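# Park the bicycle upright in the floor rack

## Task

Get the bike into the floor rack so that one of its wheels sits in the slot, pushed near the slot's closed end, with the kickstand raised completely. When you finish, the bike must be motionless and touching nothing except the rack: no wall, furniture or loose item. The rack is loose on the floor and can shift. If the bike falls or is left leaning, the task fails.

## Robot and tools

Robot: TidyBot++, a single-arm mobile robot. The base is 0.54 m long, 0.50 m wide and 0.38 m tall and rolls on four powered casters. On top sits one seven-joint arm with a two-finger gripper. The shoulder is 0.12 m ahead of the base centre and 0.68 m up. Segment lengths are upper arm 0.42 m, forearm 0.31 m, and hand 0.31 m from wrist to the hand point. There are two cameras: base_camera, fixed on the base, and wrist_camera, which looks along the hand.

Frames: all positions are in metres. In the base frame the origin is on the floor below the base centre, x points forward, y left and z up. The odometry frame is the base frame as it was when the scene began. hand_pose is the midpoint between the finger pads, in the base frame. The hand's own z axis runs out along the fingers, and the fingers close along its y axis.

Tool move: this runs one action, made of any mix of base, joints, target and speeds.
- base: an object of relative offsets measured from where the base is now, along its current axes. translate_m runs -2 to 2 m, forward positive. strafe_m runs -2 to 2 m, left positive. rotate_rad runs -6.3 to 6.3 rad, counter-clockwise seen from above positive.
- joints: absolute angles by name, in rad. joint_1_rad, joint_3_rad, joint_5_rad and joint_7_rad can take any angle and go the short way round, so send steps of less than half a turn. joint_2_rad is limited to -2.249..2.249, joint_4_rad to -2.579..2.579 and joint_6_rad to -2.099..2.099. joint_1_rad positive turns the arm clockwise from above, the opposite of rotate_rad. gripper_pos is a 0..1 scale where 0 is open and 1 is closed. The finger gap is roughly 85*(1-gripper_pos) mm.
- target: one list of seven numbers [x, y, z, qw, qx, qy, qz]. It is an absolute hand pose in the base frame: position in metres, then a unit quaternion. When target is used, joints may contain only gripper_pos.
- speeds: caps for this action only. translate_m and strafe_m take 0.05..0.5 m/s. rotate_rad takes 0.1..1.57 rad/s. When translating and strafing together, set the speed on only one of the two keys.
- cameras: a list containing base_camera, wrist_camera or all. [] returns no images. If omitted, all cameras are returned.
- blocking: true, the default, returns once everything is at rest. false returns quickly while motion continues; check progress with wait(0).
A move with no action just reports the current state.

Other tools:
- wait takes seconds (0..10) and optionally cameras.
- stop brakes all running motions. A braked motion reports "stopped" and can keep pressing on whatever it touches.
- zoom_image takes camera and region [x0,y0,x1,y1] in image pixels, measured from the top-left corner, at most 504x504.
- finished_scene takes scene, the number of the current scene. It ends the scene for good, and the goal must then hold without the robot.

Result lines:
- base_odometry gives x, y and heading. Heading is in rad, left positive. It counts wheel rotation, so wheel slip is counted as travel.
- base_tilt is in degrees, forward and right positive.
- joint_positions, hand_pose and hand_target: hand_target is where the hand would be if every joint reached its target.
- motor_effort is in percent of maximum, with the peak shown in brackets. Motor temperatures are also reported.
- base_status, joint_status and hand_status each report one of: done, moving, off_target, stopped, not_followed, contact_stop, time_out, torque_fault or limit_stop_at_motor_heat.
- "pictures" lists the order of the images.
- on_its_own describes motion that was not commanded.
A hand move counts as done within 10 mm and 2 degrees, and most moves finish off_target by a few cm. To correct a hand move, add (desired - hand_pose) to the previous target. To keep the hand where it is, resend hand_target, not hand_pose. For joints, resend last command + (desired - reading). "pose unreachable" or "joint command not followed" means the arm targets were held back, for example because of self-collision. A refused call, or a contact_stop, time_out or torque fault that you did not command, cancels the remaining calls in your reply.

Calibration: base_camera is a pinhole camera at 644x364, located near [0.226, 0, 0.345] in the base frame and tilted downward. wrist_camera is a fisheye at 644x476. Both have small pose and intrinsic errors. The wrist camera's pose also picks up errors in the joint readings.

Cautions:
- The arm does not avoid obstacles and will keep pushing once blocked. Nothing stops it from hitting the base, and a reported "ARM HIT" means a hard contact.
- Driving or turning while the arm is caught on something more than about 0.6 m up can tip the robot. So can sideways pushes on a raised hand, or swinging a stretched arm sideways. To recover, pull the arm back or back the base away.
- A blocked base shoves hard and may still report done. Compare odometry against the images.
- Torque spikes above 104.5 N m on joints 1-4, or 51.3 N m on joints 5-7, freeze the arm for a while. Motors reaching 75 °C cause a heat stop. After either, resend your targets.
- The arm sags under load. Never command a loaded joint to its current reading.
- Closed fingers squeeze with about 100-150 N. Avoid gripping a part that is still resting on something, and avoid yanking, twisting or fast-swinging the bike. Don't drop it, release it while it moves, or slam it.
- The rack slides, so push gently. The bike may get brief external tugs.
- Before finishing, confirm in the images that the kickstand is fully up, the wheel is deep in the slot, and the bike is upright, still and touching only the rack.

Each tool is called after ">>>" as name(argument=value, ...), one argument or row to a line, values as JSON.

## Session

>>> move(
)

Scene clock: 0.00 s.
Motor temperatures (°C): [25 27 23 27 34 37 31]
base_odometry: x=+0.000 y=+0.000 heading=+0.000
base_tilt: forward=+0.3 right=+0.0
base_status: not commanded
joint_positions: joint_1_rad=+0.011 joint_2_rad=-0.348 joint_3_rad=+3.156 joint_4_rad=-2.505 joint_5_rad=-0.048 joint_6_rad=-0.845 joint_7_rad=+1.581 gripper_pos=+0.000
joint_status: not commanded
motor_effort: joint_1_rad=+1 joint_2_rad=-1 joint_3_rad=+0 joint_4_rad=+15 joint_5_rad=+1 joint_6_rad=+1 joint_7_rad=+1
hand_pose: x=+0.2817 y=+0.0089 z=+0.5957 quat_wxyz=(-0.020, +0.997, -0.022, +0.071) (m; base frame)
hand_target: x=+0.2814 y=+0.0089 z=+0.5956 quat_wxyz=(-0.020, +0.997, -0.022, +0.070) (m; base frame)
hand_status: not commanded
pictures: base_camera, wrist_camera
camera_calibration:
wrist_camera: T_world_to_cam=[[-0.0699425, -0.992681, -0.0984471, 0.0972121], [-0.989311, 0.0816843, -0.120792, 0.399576], [0.127949, 0.0889464, -0.987784, 0.686185], [0, 0, 0, 1]] pos_world=[0.314307, 0.00282787, 0.735638]

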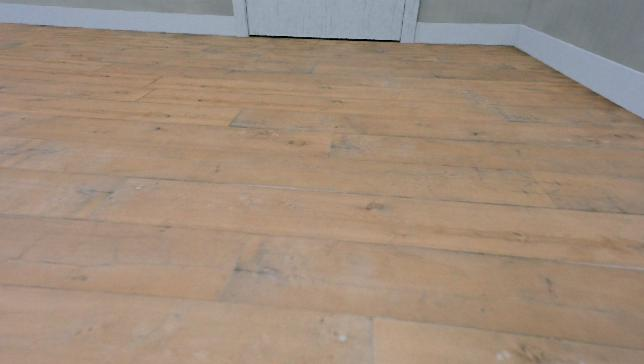

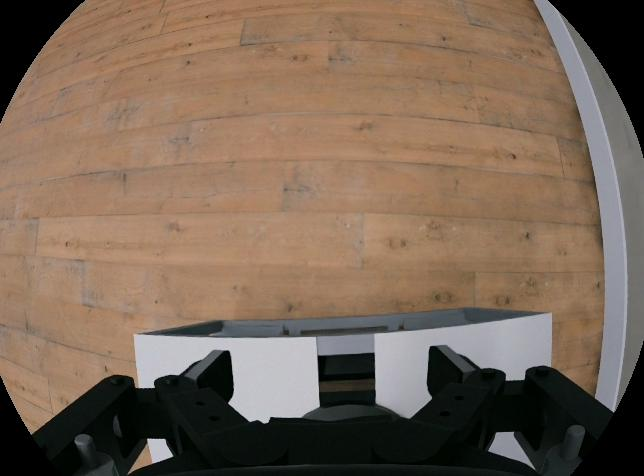

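>>> move(
  joints={"joint_6_rad": 0.0},
  base={"rotate_rad": 1.2},
)

>>> move(
  base={"rotate_rad": 1.2},
)

>>> move(
  base={"rotate_rad": 1.2},
)

Scene clock: 2.17 s.
Motor temperatures (°C): [25 27 23 27 34 37 31]
move: done
base_odometry: x=+0.000 y=+0.000 heading=+1.199
base_tilt: forward=+0.2 right=+0.0
base_status: done
joint_positions: joint_1_rad=+0.011 joint_2_rad=-0.348 joint_3_rad=+3.156 joint_4_rad=-2.500 joint_5_rad=-0.048 joint_6_rad=-0.067 joint_7_rad=+1.581 gripper_pos=+0.000
joint_status: all done
motor_effort: joint_1_rad=+1(2) joint_2_rad=-5(5) joint_3_rad=+0(1) joint_4_rad=+19(19) joint_5_rad=+0(2) joint_6_rad=+7(7) joint_7_rad=+1(1)
hand_pose: x=+0.4867 y=-0.0068 z=+0.7173 quat_wxyz=(-0.007, +0.895, -0.028, +0.446) (m; base frame)
hand_target: x=+0.4967 y=-0.0081 z=+0.7314 quat_wxyz=(-0.005, +0.881, -0.028, +0.473) (m; base frame)
hand_status: not commanded
pictures: base_camera, wrist_camera
camera_calibration:
wrist_camera: T_world_to_cam=[[-0.02607, -0.994984, -0.0965763, 0.0852191], [-0.613465, 0.0922023, -0.784321, 0.911502], [0.789292, 0.0387989, -0.612791, 0.190216], [0, 0, 0, 1]] pos_world=[0.411261, -0.00663112, 0.839703]

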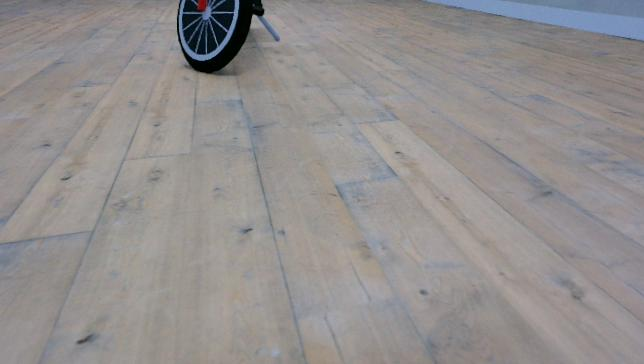

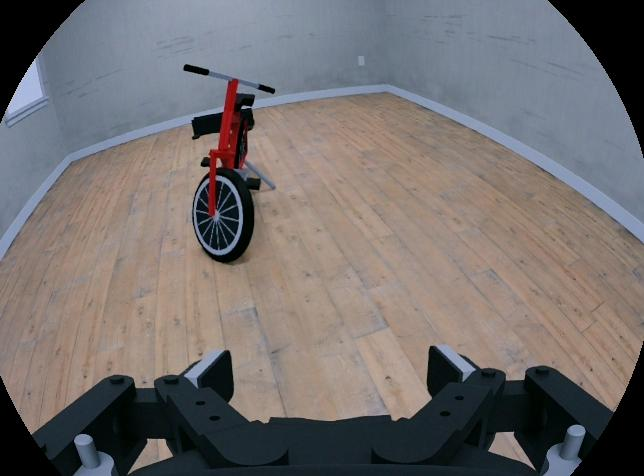

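Scene clock: 4.20 s.
Motor temperatures (°C): [25 27 23 27 34 38 31]
move: done
base_odometry: x=+0.000 y=+0.000 heading=+2.398
base_tilt: forward=+0.2 right=+0.0
base_status: done
joint_positions: joint_1_rad=+0.011 joint_2_rad=-0.348 joint_3_rad=+3.156 joint_4_rad=-2.500 joint_5_rad=-0.048 joint_6_rad=-0.067 joint_7_rad=+1.581 gripper_pos=+0.000
joint_status: not commanded
motor_effort: joint_1_rad=+1(2) joint_2_rad=-5(6) joint_3_rad=+0(1) joint_4_rad=+19(19) joint_5_rad=+1(2) joint_6_rad=+7(7) joint_7_rad=+1(1)
hand_pose: x=+0.4867 y=-0.0068 z=+0.7174 quat_wxyz=(-0.007, +0.895, -0.028, +0.446) (m; base frame)
hand_target: x=+0.4967 y=-0.0081 z=+0.7314 quat_wxyz=(-0.005, +0.881, -0.028, +0.473) (m; base frame)
hand_status: not commanded
pictures: base_camera, wrist_camera
camera_calibration:
wrist_camera: T_world_to_cam=[[-0.0260637, -0.994985, -0.0965734, 0.085215], [-0.613369, 0.0922008, -0.784396, 0.911548], [0.789366, 0.0387909, -0.612696, 0.190111], [0, 0, 0, 1]] pos_world=[0.411268, -0.00663246, 0.839724]

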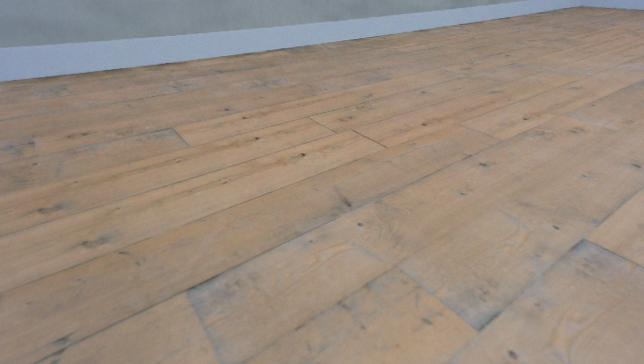

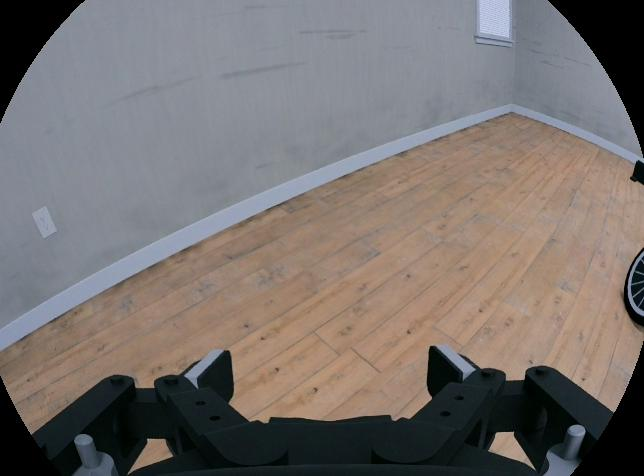

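Scene clock: 6.23 s.
Motor temperatures (°C): [25 27 23 27 34 38 31]
move: done
base_odometry: x=+0.000 y=+0.000 heading=-2.685
base_tilt: forward=+0.2 right=+0.0
base_status: done
joint_positions: joint_1_rad=+0.011 joint_2_rad=-0.348 joint_3_rad=+3.156 joint_4_rad=-2.500 joint_5_rad=-0.048 joint_6_rad=-0.067 joint_7_rad=+1.581 gripper_pos=+0.000
joint_status: not commanded
motor_effort: joint_1_rad=+1(2) joint_2_rad=-5(6) joint_3_rad=+0(2) joint_4_rad=+19(19) joint_5_rad=+1(2) joint_6_rad=+7(7) joint_7_rad=+1(1)
hand_pose: x=+0.4868 y=-0.0068 z=+0.7174 quat_wxyz=(-0.007, +0.895, -0.028, +0.446) (m; base frame)
hand_target: x=+0.4967 y=-0.0081 z=+0.7314 quat_wxyz=(-0.005, +0.881, -0.028, +0.473) (m; base frame)
hand_status: not commanded
pictures: base_camera, wrist_camera
camera_calibration:
wrist_camera: T_world_to_cam=[[-0.0260573, -0.994985, -0.0965704, 0.0852108], [-0.613273, 0.0921994, -0.784471, 0.911593], [0.789441, 0.0387828, -0.6126, 0.190007], [0, 0, 0, 1]] pos_world=[0.411276, -0.0066338, 0.839746]

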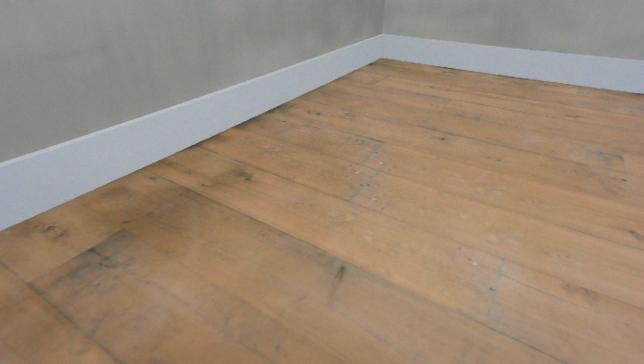

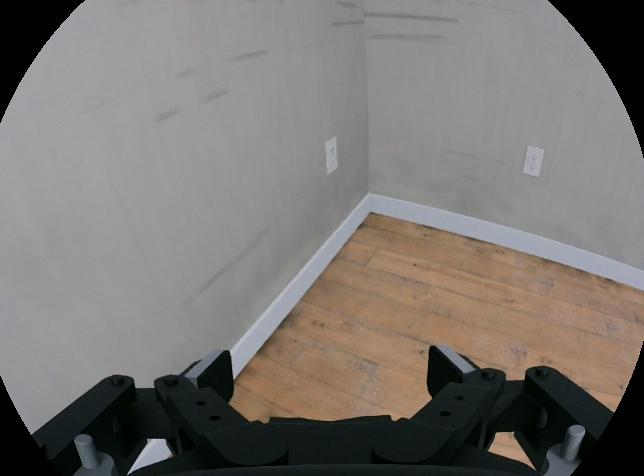

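>>> move(
  base={"rotate_rad": 1.2},
)

>>> move(
  base={"rotate_rad": 1.3},
)

Scene clock: 8.37 s.
Motor temperatures (°C): [25 27 23 27 34 38 31]
move: done
base_odometry: x=+0.000 y=+0.000 heading=-1.486
base_tilt: forward=+0.2 right=+0.0
base_status: done
joint_positions: joint_1_rad=+0.011 joint_2_rad=-0.348 joint_3_rad=+3.156 joint_4_rad=-2.500 joint_5_rad=-0.048 joint_6_rad=-0.066 joint_7_rad=+1.581 gripper_pos=+0.000
joint_status: not commanded
motor_effort: joint_1_rad=+1(2) joint_2_rad=-5(5) joint_3_rad=+0(1) joint_4_rad=+19(19) joint_5_rad=+1(2) joint_6_rad=+6(7) joint_7_rad=+1(1)
hand_pose: x=+0.4868 y=-0.0068 z=+0.7174 quat_wxyz=(-0.007, +0.895, -0.028, +0.446) (m; base frame)
hand_target: x=+0.4967 y=-0.0081 z=+0.7314 quat_wxyz=(-0.005, +0.881, -0.028, +0.473) (m; base frame)
hand_status: not commanded
pictures: base_camera, wrist_camera
camera_calibration:
wrist_camera: T_world_to_cam=[[-0.026051, -0.994985, -0.0965674, 0.0852066], [-0.613177, 0.0921979, -0.784547, 0.911638], [0.789516, 0.0387747, -0.612504, 0.189903], [0, 0, 0, 1]] pos_world=[0.411284, -0.00663515, 0.839767]

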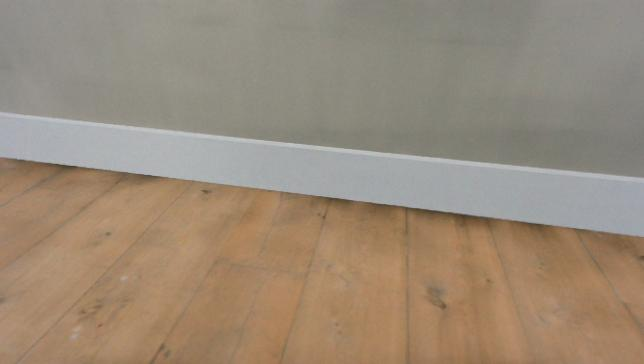

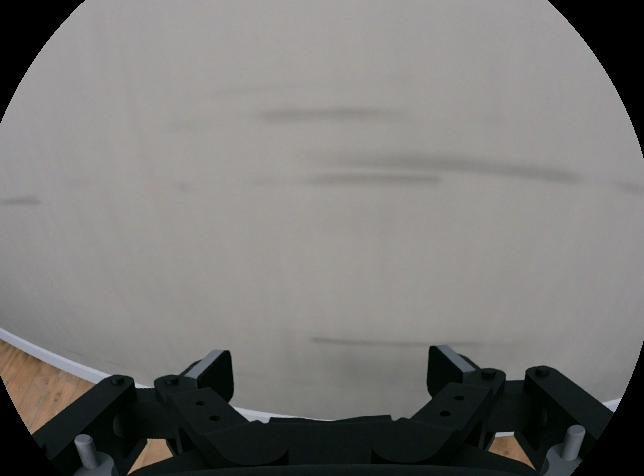

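Scene clock: 10.47 s.
Motor temperatures (°C): [25 27 23 27 34 38 31]
move: done
base_odometry: x=+0.000 y=+0.000 heading=-0.187
base_tilt: forward=+0.3 right=+0.0
base_status: done
joint_positions: joint_1_rad=+0.011 joint_2_rad=-0.348 joint_3_rad=+3.156 joint_4_rad=-2.500 joint_5_rad=-0.048 joint_6_rad=-0.066 joint_7_rad=+1.581 gripper_pos=+0.000
joint_status: not commanded
motor_effort: joint_1_rad=+1(2) joint_2_rad=-5(6) joint_3_rad=+0(1) joint_4_rad=+19(19) joint_5_rad=+1(2) joint_6_rad=+6(7) joint_7_rad=+1(1)
hand_pose: x=+0.4868 y=-0.0068 z=+0.7174 quat_wxyz=(-0.007, +0.895, -0.028, +0.446) (m; base frame)
hand_target: x=+0.4967 y=-0.0081 z=+0.7314 quat_wxyz=(-0.005, +0.881, -0.028, +0.473) (m; base frame)
hand_status: not commanded
pictures: base_camera, wrist_camera
camera_calibration:
wrist_camera: T_world_to_cam=[[-0.0260447, -0.994986, -0.0965645, 0.0852024], [-0.613081, 0.0921964, -0.784622, 0.911683], [0.78959, 0.0387666, -0.612409, 0.189798], [0, 0, 0, 1]] pos_world=[0.411292, -0.00663649, 0.839788]

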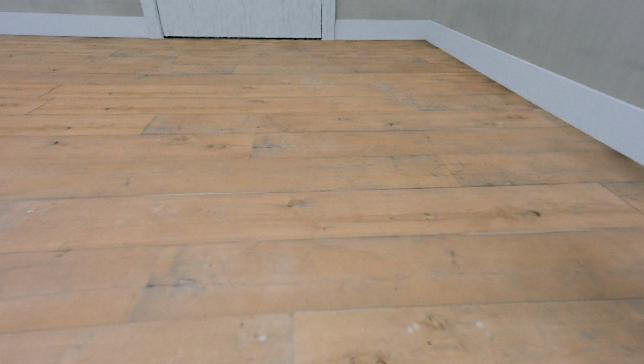

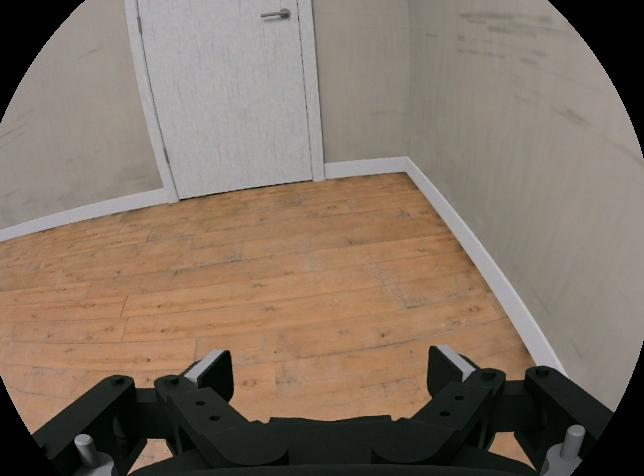

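>>> move(
  base={"rotate_rad": 1.2},
)

>>> zoom_image(
  camera="wrist_camera",
  region=[80, 40, 400, 280],
)

Scene clock: 12.63 s.
Motor temperatures (°C): [25 27 23 27 34 38 31]
move: done
base_odometry: x=+0.000 y=+0.000 heading=+1.012
base_tilt: forward=+0.2 right=+0.0
base_status: done
joint_positions: joint_1_rad=+0.011 joint_2_rad=-0.348 joint_3_rad=+3.156 joint_4_rad=-2.500 joint_5_rad=-0.048 joint_6_rad=-0.066 joint_7_rad=+1.581 gripper_pos=+0.000
joint_status: not commanded
motor_effort: joint_1_rad=+1(2) joint_2_rad=-5(5) joint_3_rad=+0(1) joint_4_rad=+19(19) joint_5_rad=+2(2) joint_6_rad=+7(7) joint_7_rad=+1(1)
hand_pose: x=+0.4868 y=-0.0068 z=+0.7175 quat_wxyz=(-0.007, +0.895, -0.028, +0.446) (m; base frame)
hand_target: x=+0.4967 y=-0.0081 z=+0.7314 quat_wxyz=(-0.005, +0.881, -0.028, +0.473) (m; base frame)
hand_status: not commanded
pictures: base_camera, wrist_camera
camera_calibration:
wrist_camera: T_world_to_cam=[[-0.0260416, -0.994986, -0.096563, 0.0852003], [-0.613034, 0.0921956, -0.784659, 0.911705], [0.789628, 0.0387626, -0.612361, 0.189746], [0, 0, 0, 1]] pos_world=[0.411296, -0.00663716, 0.839798]

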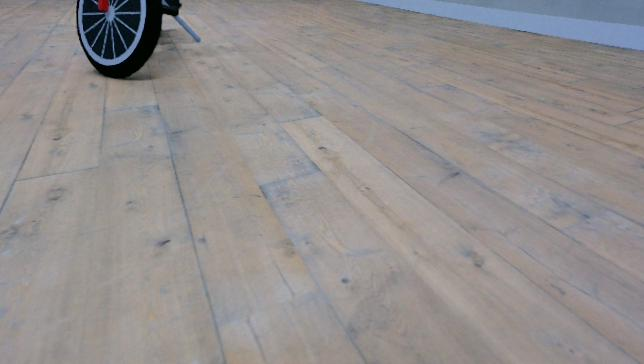

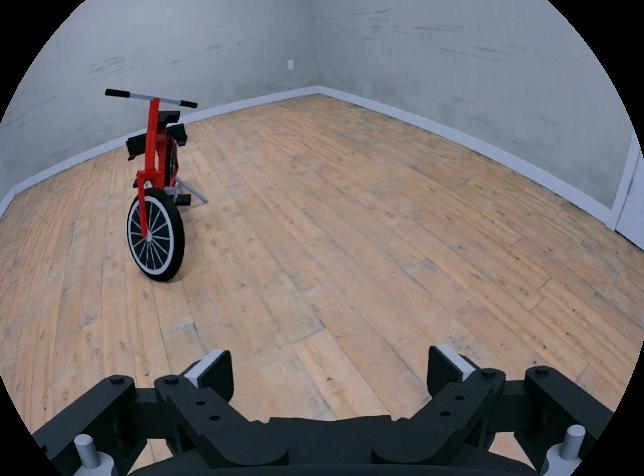

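Scaled by 1.575.

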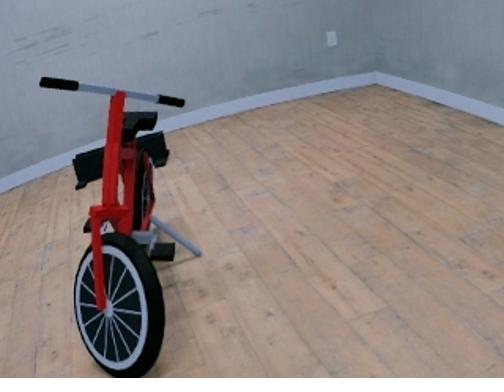

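>>> move(
  base={"translate_m": 1.99, "strafe_m": 0.12},
)

>>> move(
  base={"rotate_rad": 1.0},
)

Scene clock: 18.17 s.
Motor temperatures (°C): [25 27 23 27 34 38 31]
move: done
base_odometry: x=+0.953 y=+1.751 heading=+1.013
base_tilt: forward=+0.2 right=+0.0
base_status: done
joint_positions: joint_1_rad=+0.011 joint_2_rad=-0.348 joint_3_rad=+3.156 joint_4_rad=-2.500 joint_5_rad=-0.048 joint_6_rad=-0.063 joint_7_rad=+1.581 gripper_pos=+0.000
joint_status: not commanded
motor_effort: joint_1_rad=+1(1) joint_2_rad=-5(7) joint_3_rad=+0(1) joint_4_rad=+18(20) joint_5_rad=+0(2) joint_6_rad=+7(8) joint_7_rad=+1(1)
hand_pose: x=+0.4873 y=-0.0069 z=+0.7182 quat_wxyz=(-0.006, +0.894, -0.028, +0.447) (m; base frame)
hand_target: x=+0.4967 y=-0.0081 z=+0.7314 quat_wxyz=(-0.005, +0.881, -0.028, +0.473) (m; base frame)
hand_status: not commanded
pictures: base_camera, wrist_camera
camera_calibration:
wrist_camera: T_world_to_cam=[[-0.0258934, -0.994997, -0.096496, 0.0851037], [-0.610804, 0.0921614, -0.7864, 0.912727], [0.791358, 0.0385776, -0.610134, 0.187338], [0, 0, 0, 1]] pos_world=[0.411449, -0.00666741, 0.840282]

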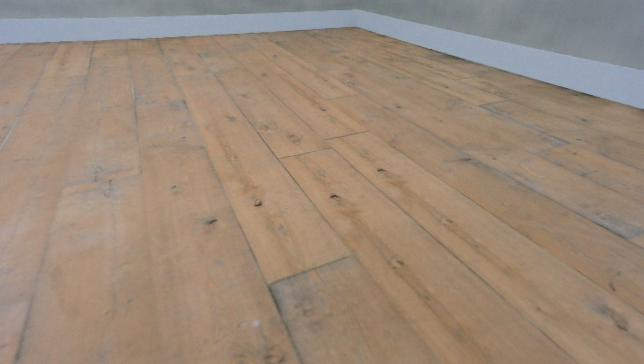

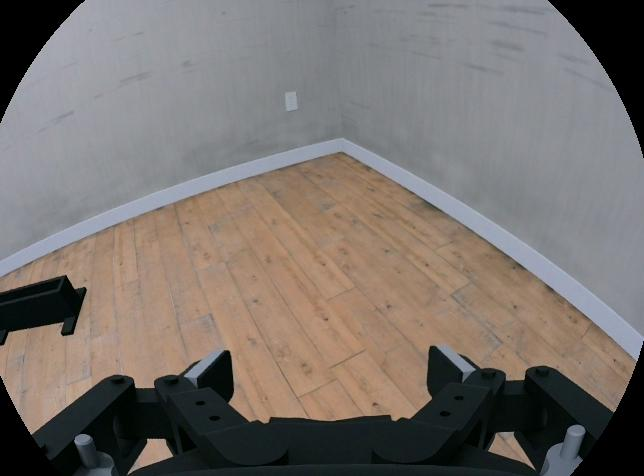

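Scene clock: 20.07 s.
Motor temperatures (°C): [25 27 23 27 34 38 31]
move: done
base_odometry: x=+0.953 y=+1.751 heading=+2.012
base_tilt: forward=+0.2 right=+0.0
base_status: done
joint_positions: joint_1_rad=+0.011 joint_2_rad=-0.348 joint_3_rad=+3.156 joint_4_rad=-2.500 joint_5_rad=-0.048 joint_6_rad=-0.063 joint_7_rad=+1.581 gripper_pos=+0.000
joint_status: not commanded
motor_effort: joint_1_rad=+1(2) joint_2_rad=-5(5) joint_3_rad=+0(1) joint_4_rad=+19(19) joint_5_rad=+1(2) joint_6_rad=+7(8) joint_7_rad=+1(1)
hand_pose: x=+0.4873 y=-0.0069 z=+0.7182 quat_wxyz=(-0.006, +0.894, -0.028, +0.447) (m; base frame)
hand_target: x=+0.4967 y=-0.0081 z=+0.7314 quat_wxyz=(-0.005, +0.881, -0.028, +0.473) (m; base frame)
hand_status: not commanded
pictures: base_camera, wrist_camera
camera_calibration:
wrist_camera: T_world_to_cam=[[-0.0258934, -0.994997, -0.096496, 0.0851037], [-0.610804, 0.0921614, -0.7864, 0.912727], [0.791358, 0.0385776, -0.610134, 0.187338], [0, 0, 0, 1]] pos_world=[0.411449, -0.00666741, 0.840282]

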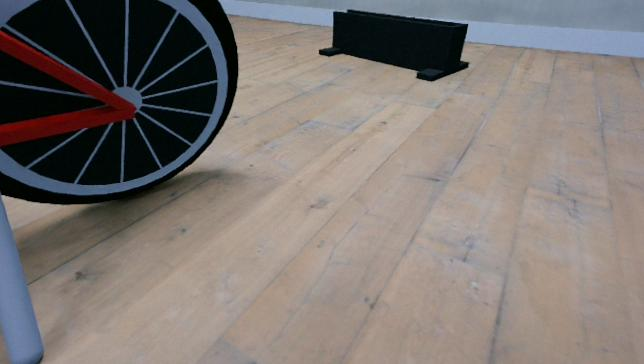

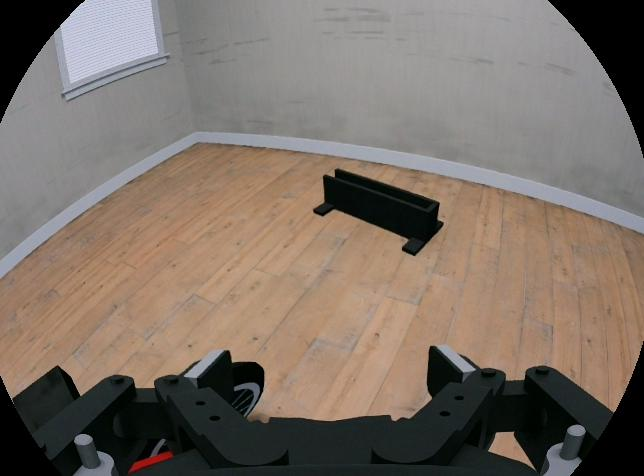

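>>> zoom_image(
  camera="base_camera",
  region=[300, 0, 500, 100],
)

>>> zoom_image(
  camera="wrist_camera",
  region=[300, 150, 460, 270],
)

Scaled by 2.520.

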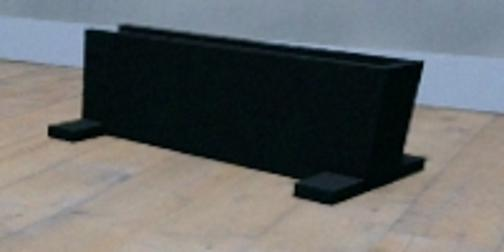

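Scaled by 3.150.

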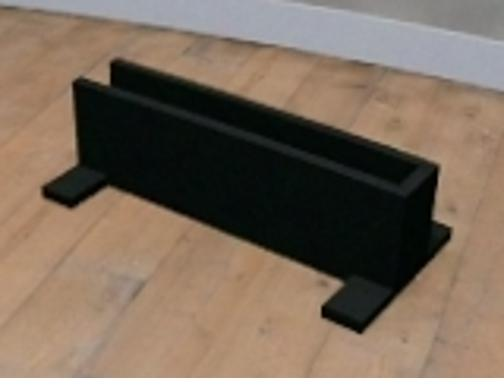

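>>> move(
  base={"translate_m": 1.027, "strafe_m": -1.057, "rotate_rad": 0.91},
  joints={"joint_6_rad": -0.45},
)

Scene clock: 27.03 s.
Motor temperatures (°C): [25 27 23 27 34 38 31]
move: done
base_odometry: x=+1.470 y=+3.132 heading=+2.923
base_tilt: forward=+0.2 right=+0.0
base_status: done
joint_positions: joint_1_rad=+0.011 joint_2_rad=-0.349 joint_3_rad=+3.156 joint_4_rad=-2.504 joint_5_rad=-0.048 joint_6_rad=-0.410 joint_7_rad=+1.581 gripper_pos=+0.000
joint_status: all done
motor_effort: joint_1_rad=+1(1) joint_2_rad=-4(5) joint_3_rad=+1(1) joint_4_rad=+17(20) joint_5_rad=+1(2) joint_6_rad=+4(7) joint_7_rad=+1(1)
hand_pose: x=+0.4071 y=+0.0004 z=+0.6427 quat_wxyz=(-0.013, +0.958, -0.026, +0.284) (m; base frame)
hand_target: x=+0.3963 y=+0.0012 z=+0.6358 quat_wxyz=(-0.013, +0.964, -0.026, +0.264) (m; base frame)
hand_status: not commanded
pictures: base_camera, wrist_camera
camera_calibration:
wrist_camera: T_world_to_cam=[[-0.0454007, -0.993787, -0.101616, 0.0942499], [-0.844927, 0.0924688, -0.526829, 0.732244], [0.532952, 0.0619393, -0.843875, 0.459911], [0, 0, 0, 1]] pos_world=[0.377861, -0.00253201, 0.783453]

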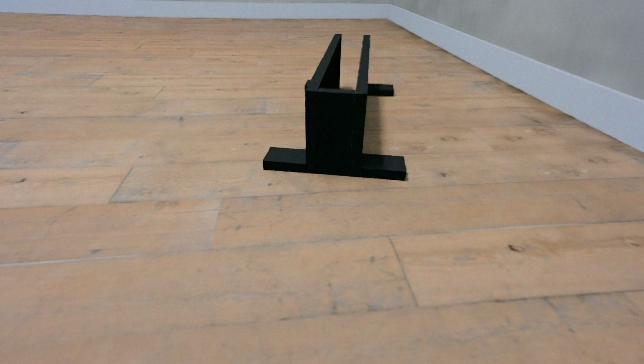

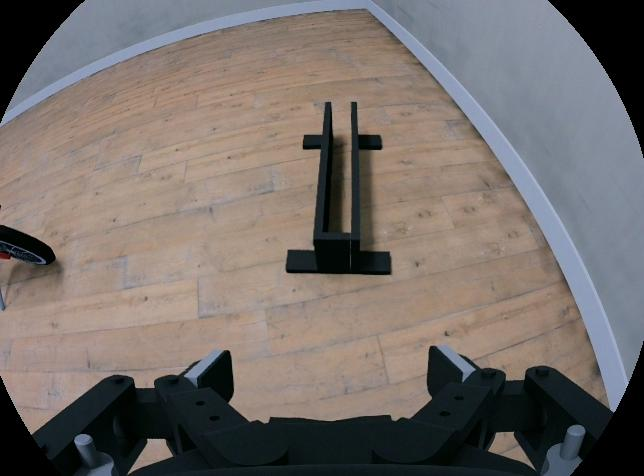

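>>> move(
  base={"translate_m": 0.08},
  target=[0.695, -0.019, 0.32, 0, 0.666, -0.746, 0],
)

Scene clock: 30.50 s.
Motor temperatures (°C): [25 27 23 27 34 38 31]
move: off_target
base_odometry: x=+1.392 y=+3.149 heading=+2.923
base_tilt: forward=+0.2 right=+0.0
base_status: done
joint_positions: joint_1_rad=-0.128 joint_2_rad=+1.098 joint_3_rad=+3.454 joint_4_rad=-1.371 joint_5_rad=-0.410 joint_6_rad=-0.679 joint_7_rad=+0.286 gripper_pos=+0.000
joint_status: not commanded
motor_effort: joint_1_rad=+1(1) joint_2_rad=-43(45) joint_3_rad=+4(4) joint_4_rad=+11(19) joint_5_rad=+1(2) joint_6_rad=+0(6) joint_7_rad=+0(1)
hand_pose: x=+0.7090 y=-0.0287 z=+0.3269 quat_wxyz=(-0.011, +0.691, -0.722, +0.028) (m; base frame)
hand_target: x=+0.6950 y=-0.0190 z=+0.3200 quat_wxyz=(+0.000, +0.666, -0.746, +0.000) (m; base frame)
hand_status: off_target (0.018 m and 5.2 deg from the pose sent, 0.433 m and 97.8 deg at the start)
pictures: base_camera, wrist_camera
camera_calibration:
wrist_camera: T_world_to_cam=[[-0.991154, 0.0787549, -0.106827, 0.749957], [0.0794514, 0.996836, -0.00227215, 0.0226592], [0.10631, -0.0107396, -0.994275, 0.383849], [0, 0, 0, 1]] pos_world=[0.700715, -0.077528, 0.461819]

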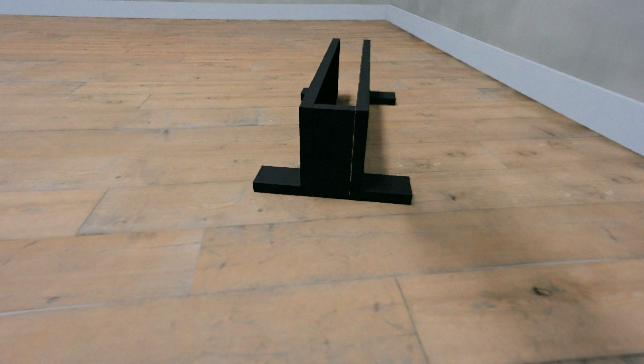

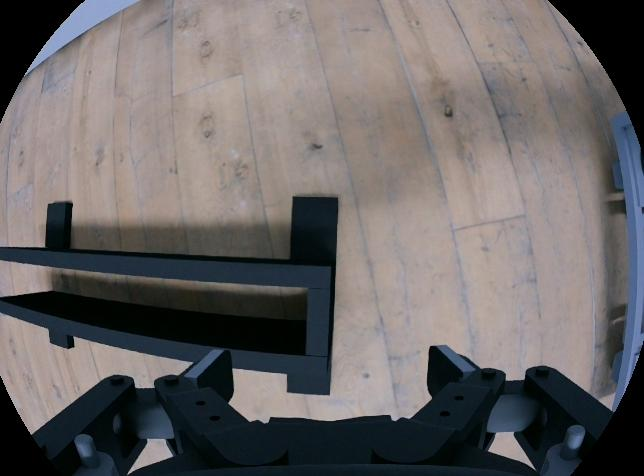

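>>> move(
  target=[0.706, -0.006, 0.20, 0, 0.688, -0.726, 0],
  cameras=["wrist_camera"],
)

Scene clock: 32.67 s.
Motor temperatures (°C): [25 27 23 27 34 38 31]
move: off_target
base_odometry: x=+1.392 y=+3.149 heading=+2.923
base_tilt: forward=+0.3 right=+0.0
base_status: not commanded
joint_positions: joint_1_rad=-0.128 joint_2_rad=+1.361 joint_3_rad=+3.454 joint_4_rad=-1.214 joint_5_rad=-0.456 joint_6_rad=-0.679 joint_7_rad=+0.285 gripper_pos=+0.000
joint_status: not commanded
motor_effort: joint_1_rad=+1(1) joint_2_rad=-45(49) joint_3_rad=+4(4) joint_4_rad=+9(11) joint_5_rad=+1(2) joint_6_rad=-1(1) joint_7_rad=+1(1)
hand_pose: x=+0.6895 y=-0.0239 z=+0.2034 quat_wxyz=(+0.026, +0.695, -0.719, -0.006) (m; base frame)
hand_target: x=+0.7060 y=-0.0060 z=+0.2000 quat_wxyz=(+0.000, +0.688, -0.726, +0.000) (m; base frame)
hand_status: off_target (0.025 m and 3.3 deg from the pose sent, 0.129 m and 3.5 deg at the start)
pictures: wrist_camera
camera_calibration:
wrist_camera: T_world_to_cam=[[-0.997542, 0.0698206, -0.00595269, 0.700694], [0.0698925, 0.997471, -0.0128724, 0.0279076], [0.00503888, -0.0132568, -0.999899, 0.334136], [0, 0, 0, 1]] pos_world=[0.695337, -0.0723304, 0.338633]

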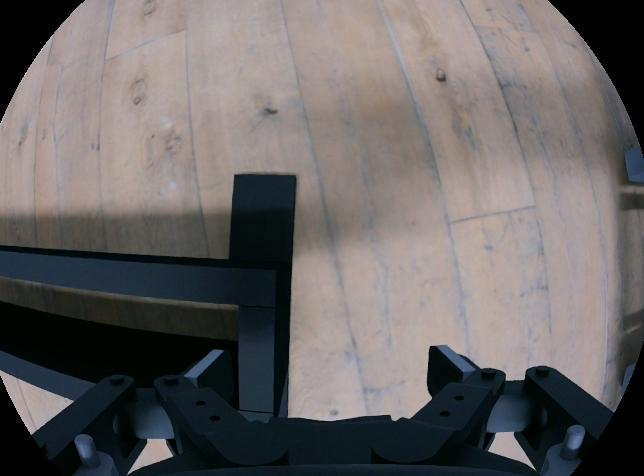

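>>> move(
  target=[0.741, 0.0, 0.19, 0, 0.688, -0.726, 0],
  cameras=["wrist_camera"],
)

Scene clock: 34.07 s.
Motor temperatures (°C): [25 27 23 27 34 38 31]
move: off_target
base_odometry: x=+1.392 y=+3.149 heading=+2.923
base_tilt: forward=+0.3 right=-0.1
base_status: not commanded
joint_positions: joint_1_rad=-0.128 joint_2_rad=+1.415 joint_3_rad=+3.454 joint_4_rad=-1.018 joint_5_rad=-0.456 joint_6_rad=-0.686 joint_7_rad=+0.228 gripper_pos=+0.000
joint_status: not commanded
motor_effort: joint_1_rad=+1(1) joint_2_rad=-48(49) joint_3_rad=+4(4) joint_4_rad=+11(12) joint_5_rad=+1(2) joint_6_rad=+0(1) joint_7_rad=+1(1)
hand_pose: x=+0.7687 y=-0.0075 z=+0.2074 quat_wxyz=(-0.023, +0.695, -0.718, +0.035) (m; base frame)
hand_target: x=+0.7410 y=+0.0000 z=+0.1900 quat_wxyz=(+0.000, +0.688, -0.726, +0.000) (m; base frame)
hand_status: off_target (0.034 m and 4.9 deg from the pose sent, 0.058 m and 3.3 deg at the start)
pictures: wrist_camera
camera_calibration:
wrist_camera: T_world_to_cam=[[-0.988815, 0.068013, -0.132734, 0.798232], [0.0679271, 0.997677, 0.00518065, 0.00390628], [0.132778, -0.00389353, -0.991138, 0.238031], [0, 0, 0, 1]] pos_world=[0.757434, -0.0572606, 0.341854]

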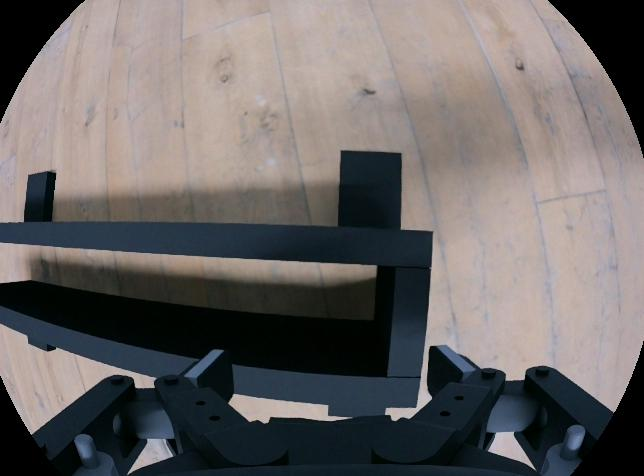

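>>> move(
  target=[0.712, -0.01, 0.18, 0, 0.688, -0.726, 0],
  cameras=["wrist_camera"],
)

Scene clock: 35.37 s.
Motor temperatures (°C): [25 27 23 27 34 38 31]
move: off_target
base_odometry: x=+1.392 y=+3.149 heading=+2.923
base_tilt: forward=+0.3 right=+0.0
base_status: not commanded
joint_positions: joint_1_rad=-0.128 joint_2_rad=+1.415 joint_3_rad=+3.454 joint_4_rad=-1.134 joint_5_rad=-0.459 joint_6_rad=-0.686 joint_7_rad=+0.247 gripper_pos=+0.000
joint_status: not commanded
motor_effort: joint_1_rad=+1(1) joint_2_rad=-46(48) joint_3_rad=+4(4) joint_4_rad=+9(12) joint_5_rad=+1(2) joint_6_rad=+0(1) joint_7_rad=+1(1)
hand_pose: x=+0.7061 y=-0.0189 z=+0.1852 quat_wxyz=(+0.019, +0.689, -0.725, -0.001) (m; base frame)
hand_target: x=+0.7120 y=-0.0100 z=+0.1800 quat_wxyz=(+0.000, +0.688, -0.726, +0.000) (m; base frame)
hand_status: off_target (0.012 m and 2.2 deg from the pose sent, 0.063 m and 4.9 deg at the start)
pictures: wrist_camera
camera_calibration:
wrist_camera: T_world_to_cam=[[-0.995975, 0.0863772, -0.0239155, 0.719371], [0.0866462, 0.996184, -0.0104511, 0.00928904], [0.0229215, -0.0124813, -0.999659, 0.303291], [0, 0, 0, 1]] pos_world=[0.708719, -0.0676054, 0.320489]

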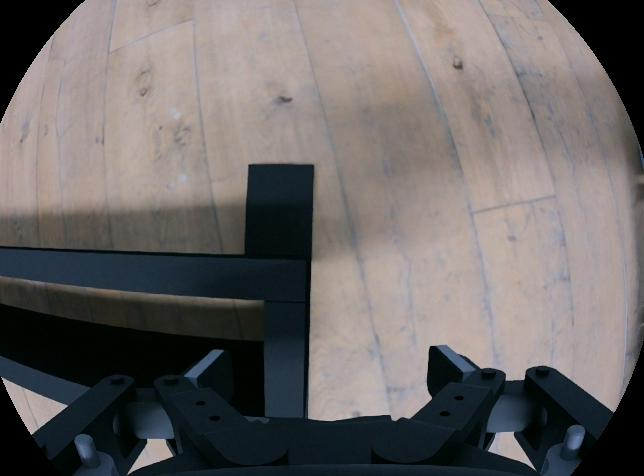

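>>> move(
  base={"translate_m": 0.02},
  target=[0.712, -0.008, 0.135, 0, 0.688, -0.726, 0],
  cameras=["wrist_camera"],
)

Scene clock: 36.57 s.
Motor temperatures (°C): [25 27 23 27 34 38 31]
move: off_target
base_odometry: x=+1.372 y=+3.154 heading=+2.923
base_tilt: forward=+0.2 right=+0.0
base_status: done
joint_positions: joint_1_rad=-0.127 joint_2_rad=+1.499 joint_3_rad=+3.450 joint_4_rad=-1.065 joint_5_rad=-0.459 joint_6_rad=-0.678 joint_7_rad=+0.247 gripper_pos=+0.000
joint_status: not commanded
motor_effort: joint_1_rad=+1(2) joint_2_rad=-46(48) joint_3_rad=+4(4) joint_4_rad=+9(11) joint_5_rad=+1(3) joint_6_rad=-1(1) joint_7_rad=+1(1)
hand_pose: x=+0.7029 y=-0.0163 z=+0.1467 quat_wxyz=(+0.025, +0.696, -0.717, -0.003) (m; base frame)
hand_target: x=+0.7120 y=-0.0080 z=+0.1350 quat_wxyz=(+0.000, +0.688, -0.726, +0.000) (m; base frame)
hand_status: off_target (0.017 m and 3.2 deg from the pose sent, 0.052 m and 2.2 deg at the start)
pictures: wrist_camera
camera_calibration:
wrist_camera: T_world_to_cam=[[-0.997768, 0.0655783, -0.0126227, 0.714338], [0.0657552, 0.997735, -0.0141497, 0.02178], [0.0116662, -0.0149482, -0.99982, 0.272793], [0, 0, 0, 1]] pos_world=[0.708129, -0.064498, 0.282069]

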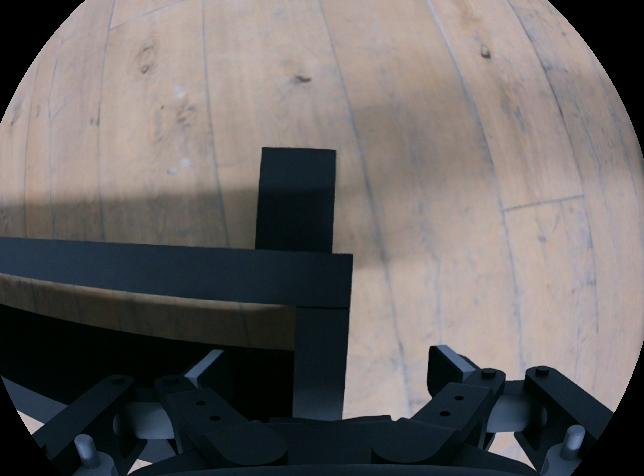

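>>> move(
  joints={"gripper_pos": 0.95},
  cameras=["wrist_camera"],
)

Scene clock: 37.73 s.
Motor temperatures (°C): [25 27 23 27 34 38 31]
move: off_target
base_odometry: x=+1.372 y=+3.154 heading=+2.923
base_tilt: forward=+0.3 right=+0.0
base_status: not commanded
joint_positions: joint_1_rad=-0.123 joint_2_rad=+1.498 joint_3_rad=+3.450 joint_4_rad=-1.063 joint_5_rad=-0.461 joint_6_rad=-0.674 joint_7_rad=+0.247 gripper_pos=+0.819
joint_status: gripper_pos off_target (ended at +0.819, target +0.950)
motor_effort: joint_1_rad=+0(1) joint_2_rad=-45(46) joint_3_rad=+3(4) joint_4_rad=+9(11) joint_5_rad=+3(3) joint_6_rad=-2(3) joint_7_rad=+2(3)
hand_pose: x=+0.7062 y=-0.0181 z=+0.1476 quat_wxyz=(+0.022, +0.695, -0.719, -0.001) (m; base frame)
hand_target: x=+0.7120 y=-0.0080 z=+0.1350 quat_wxyz=(+0.000, +0.688, -0.726, +0.000) (m; base frame)
hand_status: not commanded
pictures: wrist_camera
camera_calibration:
wrist_camera: T_world_to_cam=[[-0.997355, 0.0697609, -0.0203847, 0.71861], [0.0700401, 0.997455, -0.0133185, 0.0202309], [0.0194038, -0.014711, -0.999703, 0.268135], [0, 0, 0, 1]] pos_world=[0.71009, -0.0663659, 0.282973]

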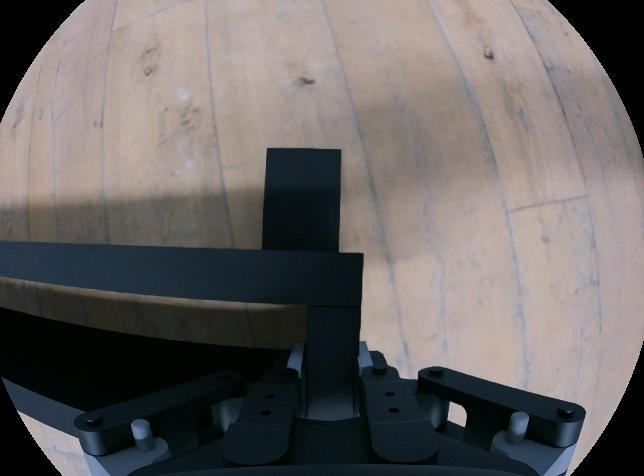

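>>> move(
  base={"translate_m": -0.18, "strafe_m": 1.142, "rotate_rad": -0.92},
  speeds={"strafe_m": 0.35, "rotate_rad": 0.35},
)

Scene clock: 42.27 s.
Motor temperatures (°C): [25 28 23 27 34 38 31]
move: done
base_odometry: x=+1.300 y=+2.000 heading=+2.002
base_tilt: forward=+0.2 right=+0.0
base_status: done
joint_positions: joint_1_rad=-0.101 joint_2_rad=+1.498 joint_3_rad=+3.434 joint_4_rad=-1.056 joint_5_rad=-0.461 joint_6_rad=-0.667 joint_7_rad=+0.256 gripper_pos=+0.819
joint_status: not commanded
motor_effort: joint_1_rad=+0(6) joint_2_rad=-44(48) joint_3_rad=+2(7) joint_4_rad=+10(10) joint_5_rad=+0(3) joint_6_rad=+0(4) joint_7_rad=+1(2)
hand_pose: x=+0.7105 y=-0.0226 z=+0.1473 quat_wxyz=(+0.013, +0.691, -0.723, -0.002) (m; base frame)
hand_target: x=+0.7120 y=-0.0080 z=+0.1350 quat_wxyz=(+0.000, +0.688, -0.726, +0.000) (m; base frame)
hand_status: not commanded
pictures: base_camera, wrist_camera
camera_calibration:
wrist_camera: T_world_to_cam=[[-0.996286, 0.0804951, -0.0305577, 0.724261], [0.080477, 0.996755, 0.00182405, 0.0147575], [0.0306053, -0.000641915, -0.999531, 0.260008], [0, 0, 0, 1]] pos_world=[0.712427, -0.0728422, 0.281991]

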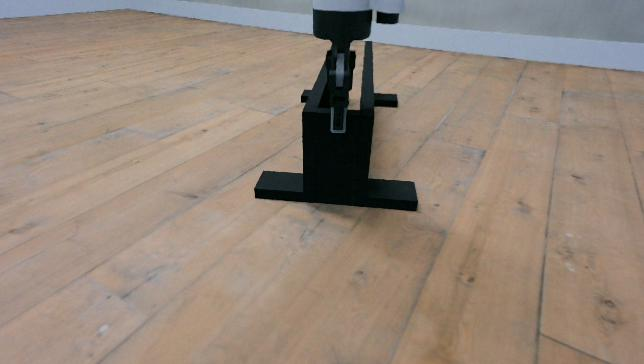

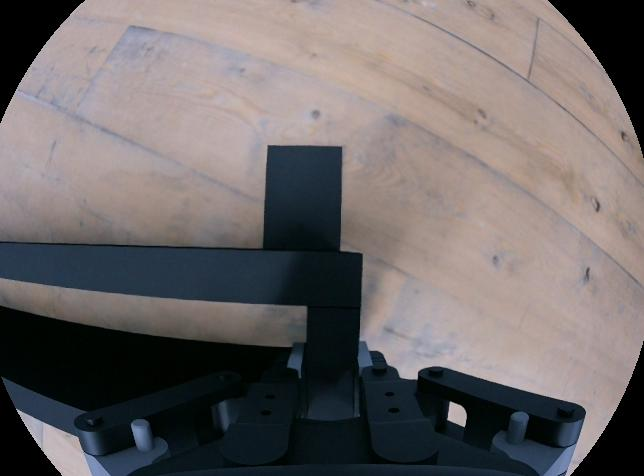

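>>> move(
  base={"translate_m": -1.615, "strafe_m": 1.514, "rotate_rad": -0.69},
  speeds={"strafe_m": 0.4, "rotate_rad": 0.2},
)

Scene clock: 49.07 s.
Motor temperatures (°C): [25 28 23 27 34 38 31]
move: done
base_odometry: x=+0.600 y=-0.100 heading=+1.311
base_tilt: forward=+0.2 right=+0.0
base_status: done
joint_positions: joint_1_rad=-0.105 joint_2_rad=+1.500 joint_3_rad=+3.434 joint_4_rad=-1.051 joint_5_rad=-0.462 joint_6_rad=-0.660 joint_7_rad=+0.256 gripper_pos=+0.819
joint_status: not commanded
motor_effort: joint_1_rad=+0(4) joint_2_rad=-44(49) joint_3_rad=+1(5) joint_4_rad=+9(11) joint_5_rad=-1(2) joint_6_rad=+0(3) joint_7_rad=+1(1)
hand_pose: x=+0.7146 y=-0.0202 z=+0.1473 quat_wxyz=(+0.010, +0.693, -0.721, +0.002) (m; base frame)
hand_target: x=+0.7120 y=-0.0080 z=+0.1350 quat_wxyz=(+0.000, +0.688, -0.726, +0.000) (m; base frame)
hand_status: not commanded
pictures: base_camera, wrist_camera
camera_calibration:
wrist_camera: T_world_to_cam=[[-0.996375, 0.0750064, -0.0401454, 0.72952], [0.0750108, 0.997182, 0.00139917, 0.0159958], [0.0401372, -0.00161725, -0.999193, 0.252967], [0, 0, 0, 1]] pos_world=[0.715522, -0.0702603, 0.282027]

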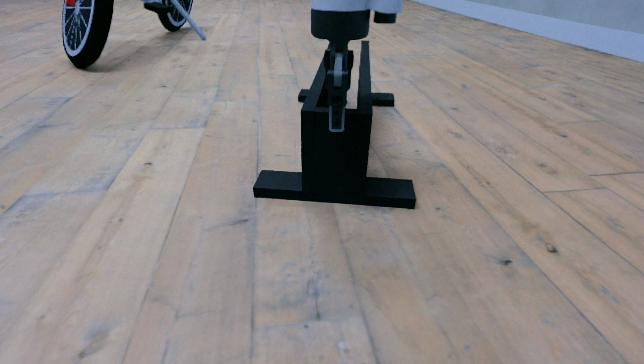

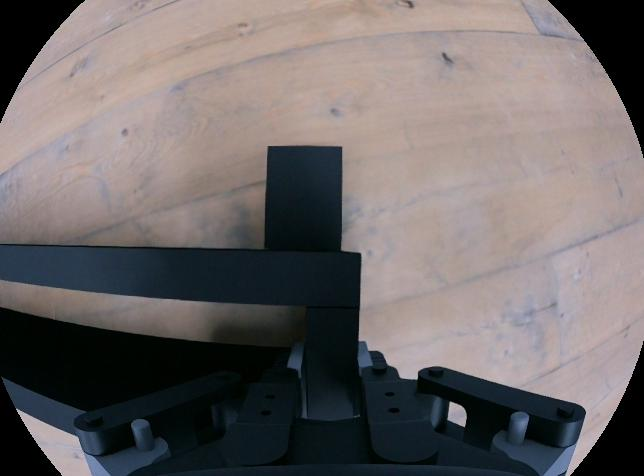

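>>> move(
  base={"translate_m": -0.28, "strafe_m": 0.80},
  speeds={"strafe_m": 0.35},
)

>>> zoom_image(
  camera="base_camera",
  region=[200, 0, 500, 210],
)

Scene clock: 53.20 s.
Motor temperatures (°C): [25 28 23 27 34 38 31]
move: done
base_odometry: x=-0.246 y=-0.166 heading=+1.312
base_tilt: forward=+0.2 right=+0.0
base_status: done
joint_positions: joint_1_rad=-0.100 joint_2_rad=+1.500 joint_3_rad=+3.434 joint_4_rad=-1.051 joint_5_rad=-0.462 joint_6_rad=-0.657 joint_7_rad=+0.256 gripper_pos=+0.819
joint_status: not commanded
motor_effort: joint_1_rad=+0(7) joint_2_rad=-43(44) joint_3_rad=+2(3) joint_4_rad=+10(10) joint_5_rad=+1(2) joint_6_rad=+1(3) joint_7_rad=+2(3)
hand_pose: x=+0.7155 y=-0.0233 z=+0.1473 quat_wxyz=(+0.009, +0.691, -0.722, +0.003) (m; base frame)
hand_target: x=+0.7120 y=-0.0080 z=+0.1350 quat_wxyz=(+0.000, +0.688, -0.726, +0.000) (m; base frame)
hand_status: not commanded
pictures: base_camera, wrist_camera
camera_calibration:
wrist_camera: T_world_to_cam=[[-0.995884, 0.0795862, -0.0433636, 0.730878], [0.0796344, 0.996824, 0.000618481, 0.0158614], [0.0432751, -0.0028373, -0.999059, 0.250655], [0, 0, 0, 1]] pos_world=[0.71576, -0.0732677, 0.282103]

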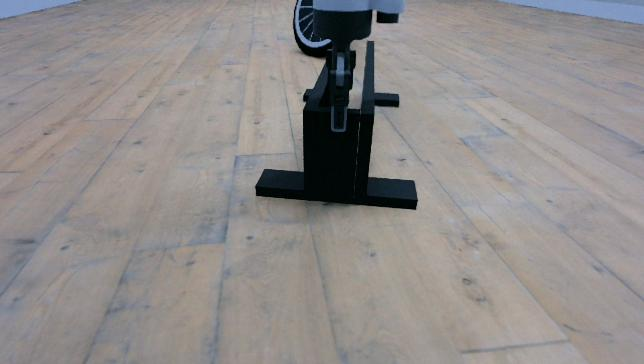

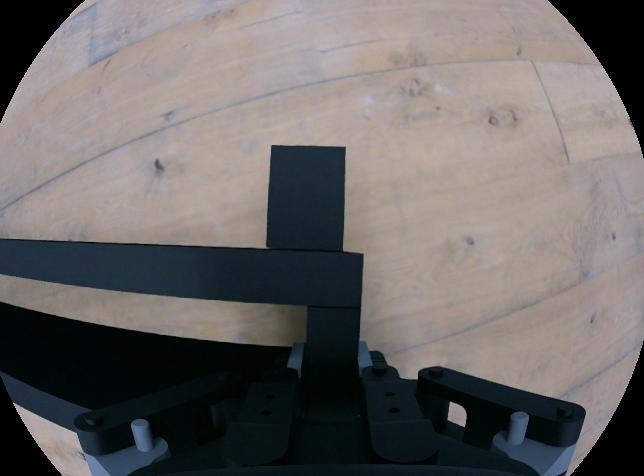

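Scaled by 1.680.

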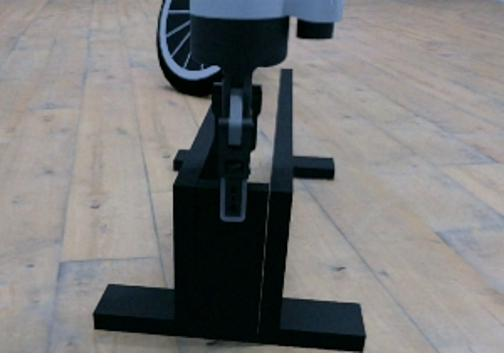

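>>> move(
  base={"translate_m": -0.027, "strafe_m": -0.033, "rotate_rad": 0.11},
  speeds={"strafe_m": 0.2, "rotate_rad": 0.3},
)

>>> zoom_image(
  camera="base_camera",
  region=[200, 0, 500, 210],
)

Scene clock: 54.93 s.
Motor temperatures (°C): [25 28 23 27 34 38 31]
move: done
base_odometry: x=-0.221 y=-0.201 heading=+1.422
base_tilt: forward=+0.3 right=+0.0
base_status: done
joint_positions: joint_1_rad=-0.107 joint_2_rad=+1.499 joint_3_rad=+3.434 joint_4_rad=-1.055 joint_5_rad=-0.462 joint_6_rad=-0.656 joint_7_rad=+0.256 gripper_pos=+0.819
joint_status: not commanded
motor_effort: joint_1_rad=+0(7) joint_2_rad=-44(47) joint_3_rad=+2(2) joint_4_rad=+10(11) joint_5_rad=+1(2) joint_6_rad=+1(3) joint_7_rad=+2(3)
hand_pose: x=+0.7146 y=-0.0196 z=+0.1473 quat_wxyz=(+0.010, +0.694, -0.720, +0.003) (m; base frame)
hand_target: x=+0.7120 y=-0.0080 z=+0.1350 quat_wxyz=(+0.000, +0.688, -0.726, +0.000) (m; base frame)
hand_status: not commanded
pictures: base_camera, wrist_camera
camera_calibration:
wrist_camera: T_world_to_cam=[[-0.996406, 0.0733953, -0.0422886, 0.729724], [0.0734739, 0.997297, -0.000306531, 0.0167196], [0.0421518, -0.00341254, -0.999105, 0.251532], [0, 0, 0, 1]] pos_world=[0.71527, -0.0693744, 0.282171]

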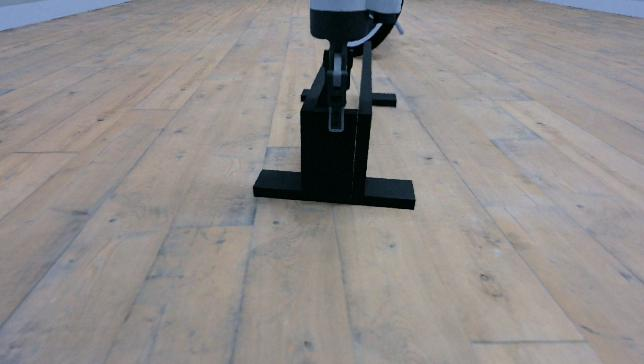

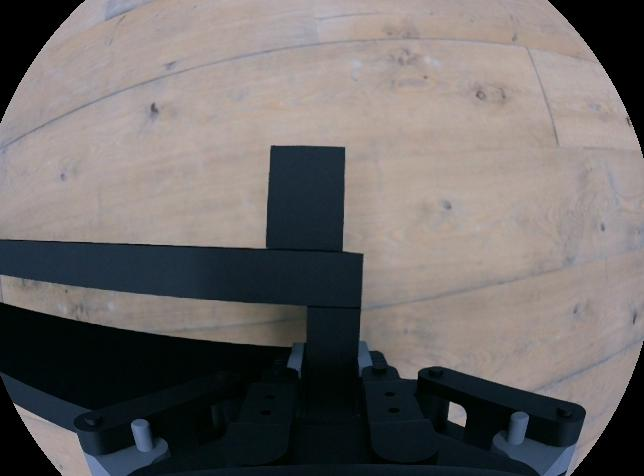

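Scaled by 1.680.

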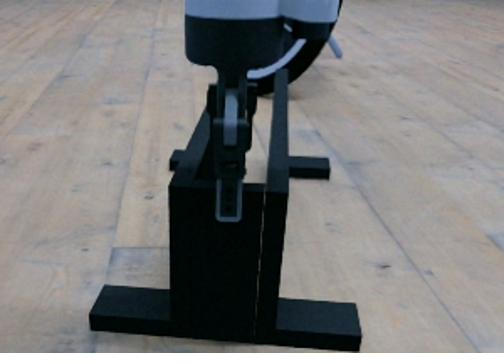

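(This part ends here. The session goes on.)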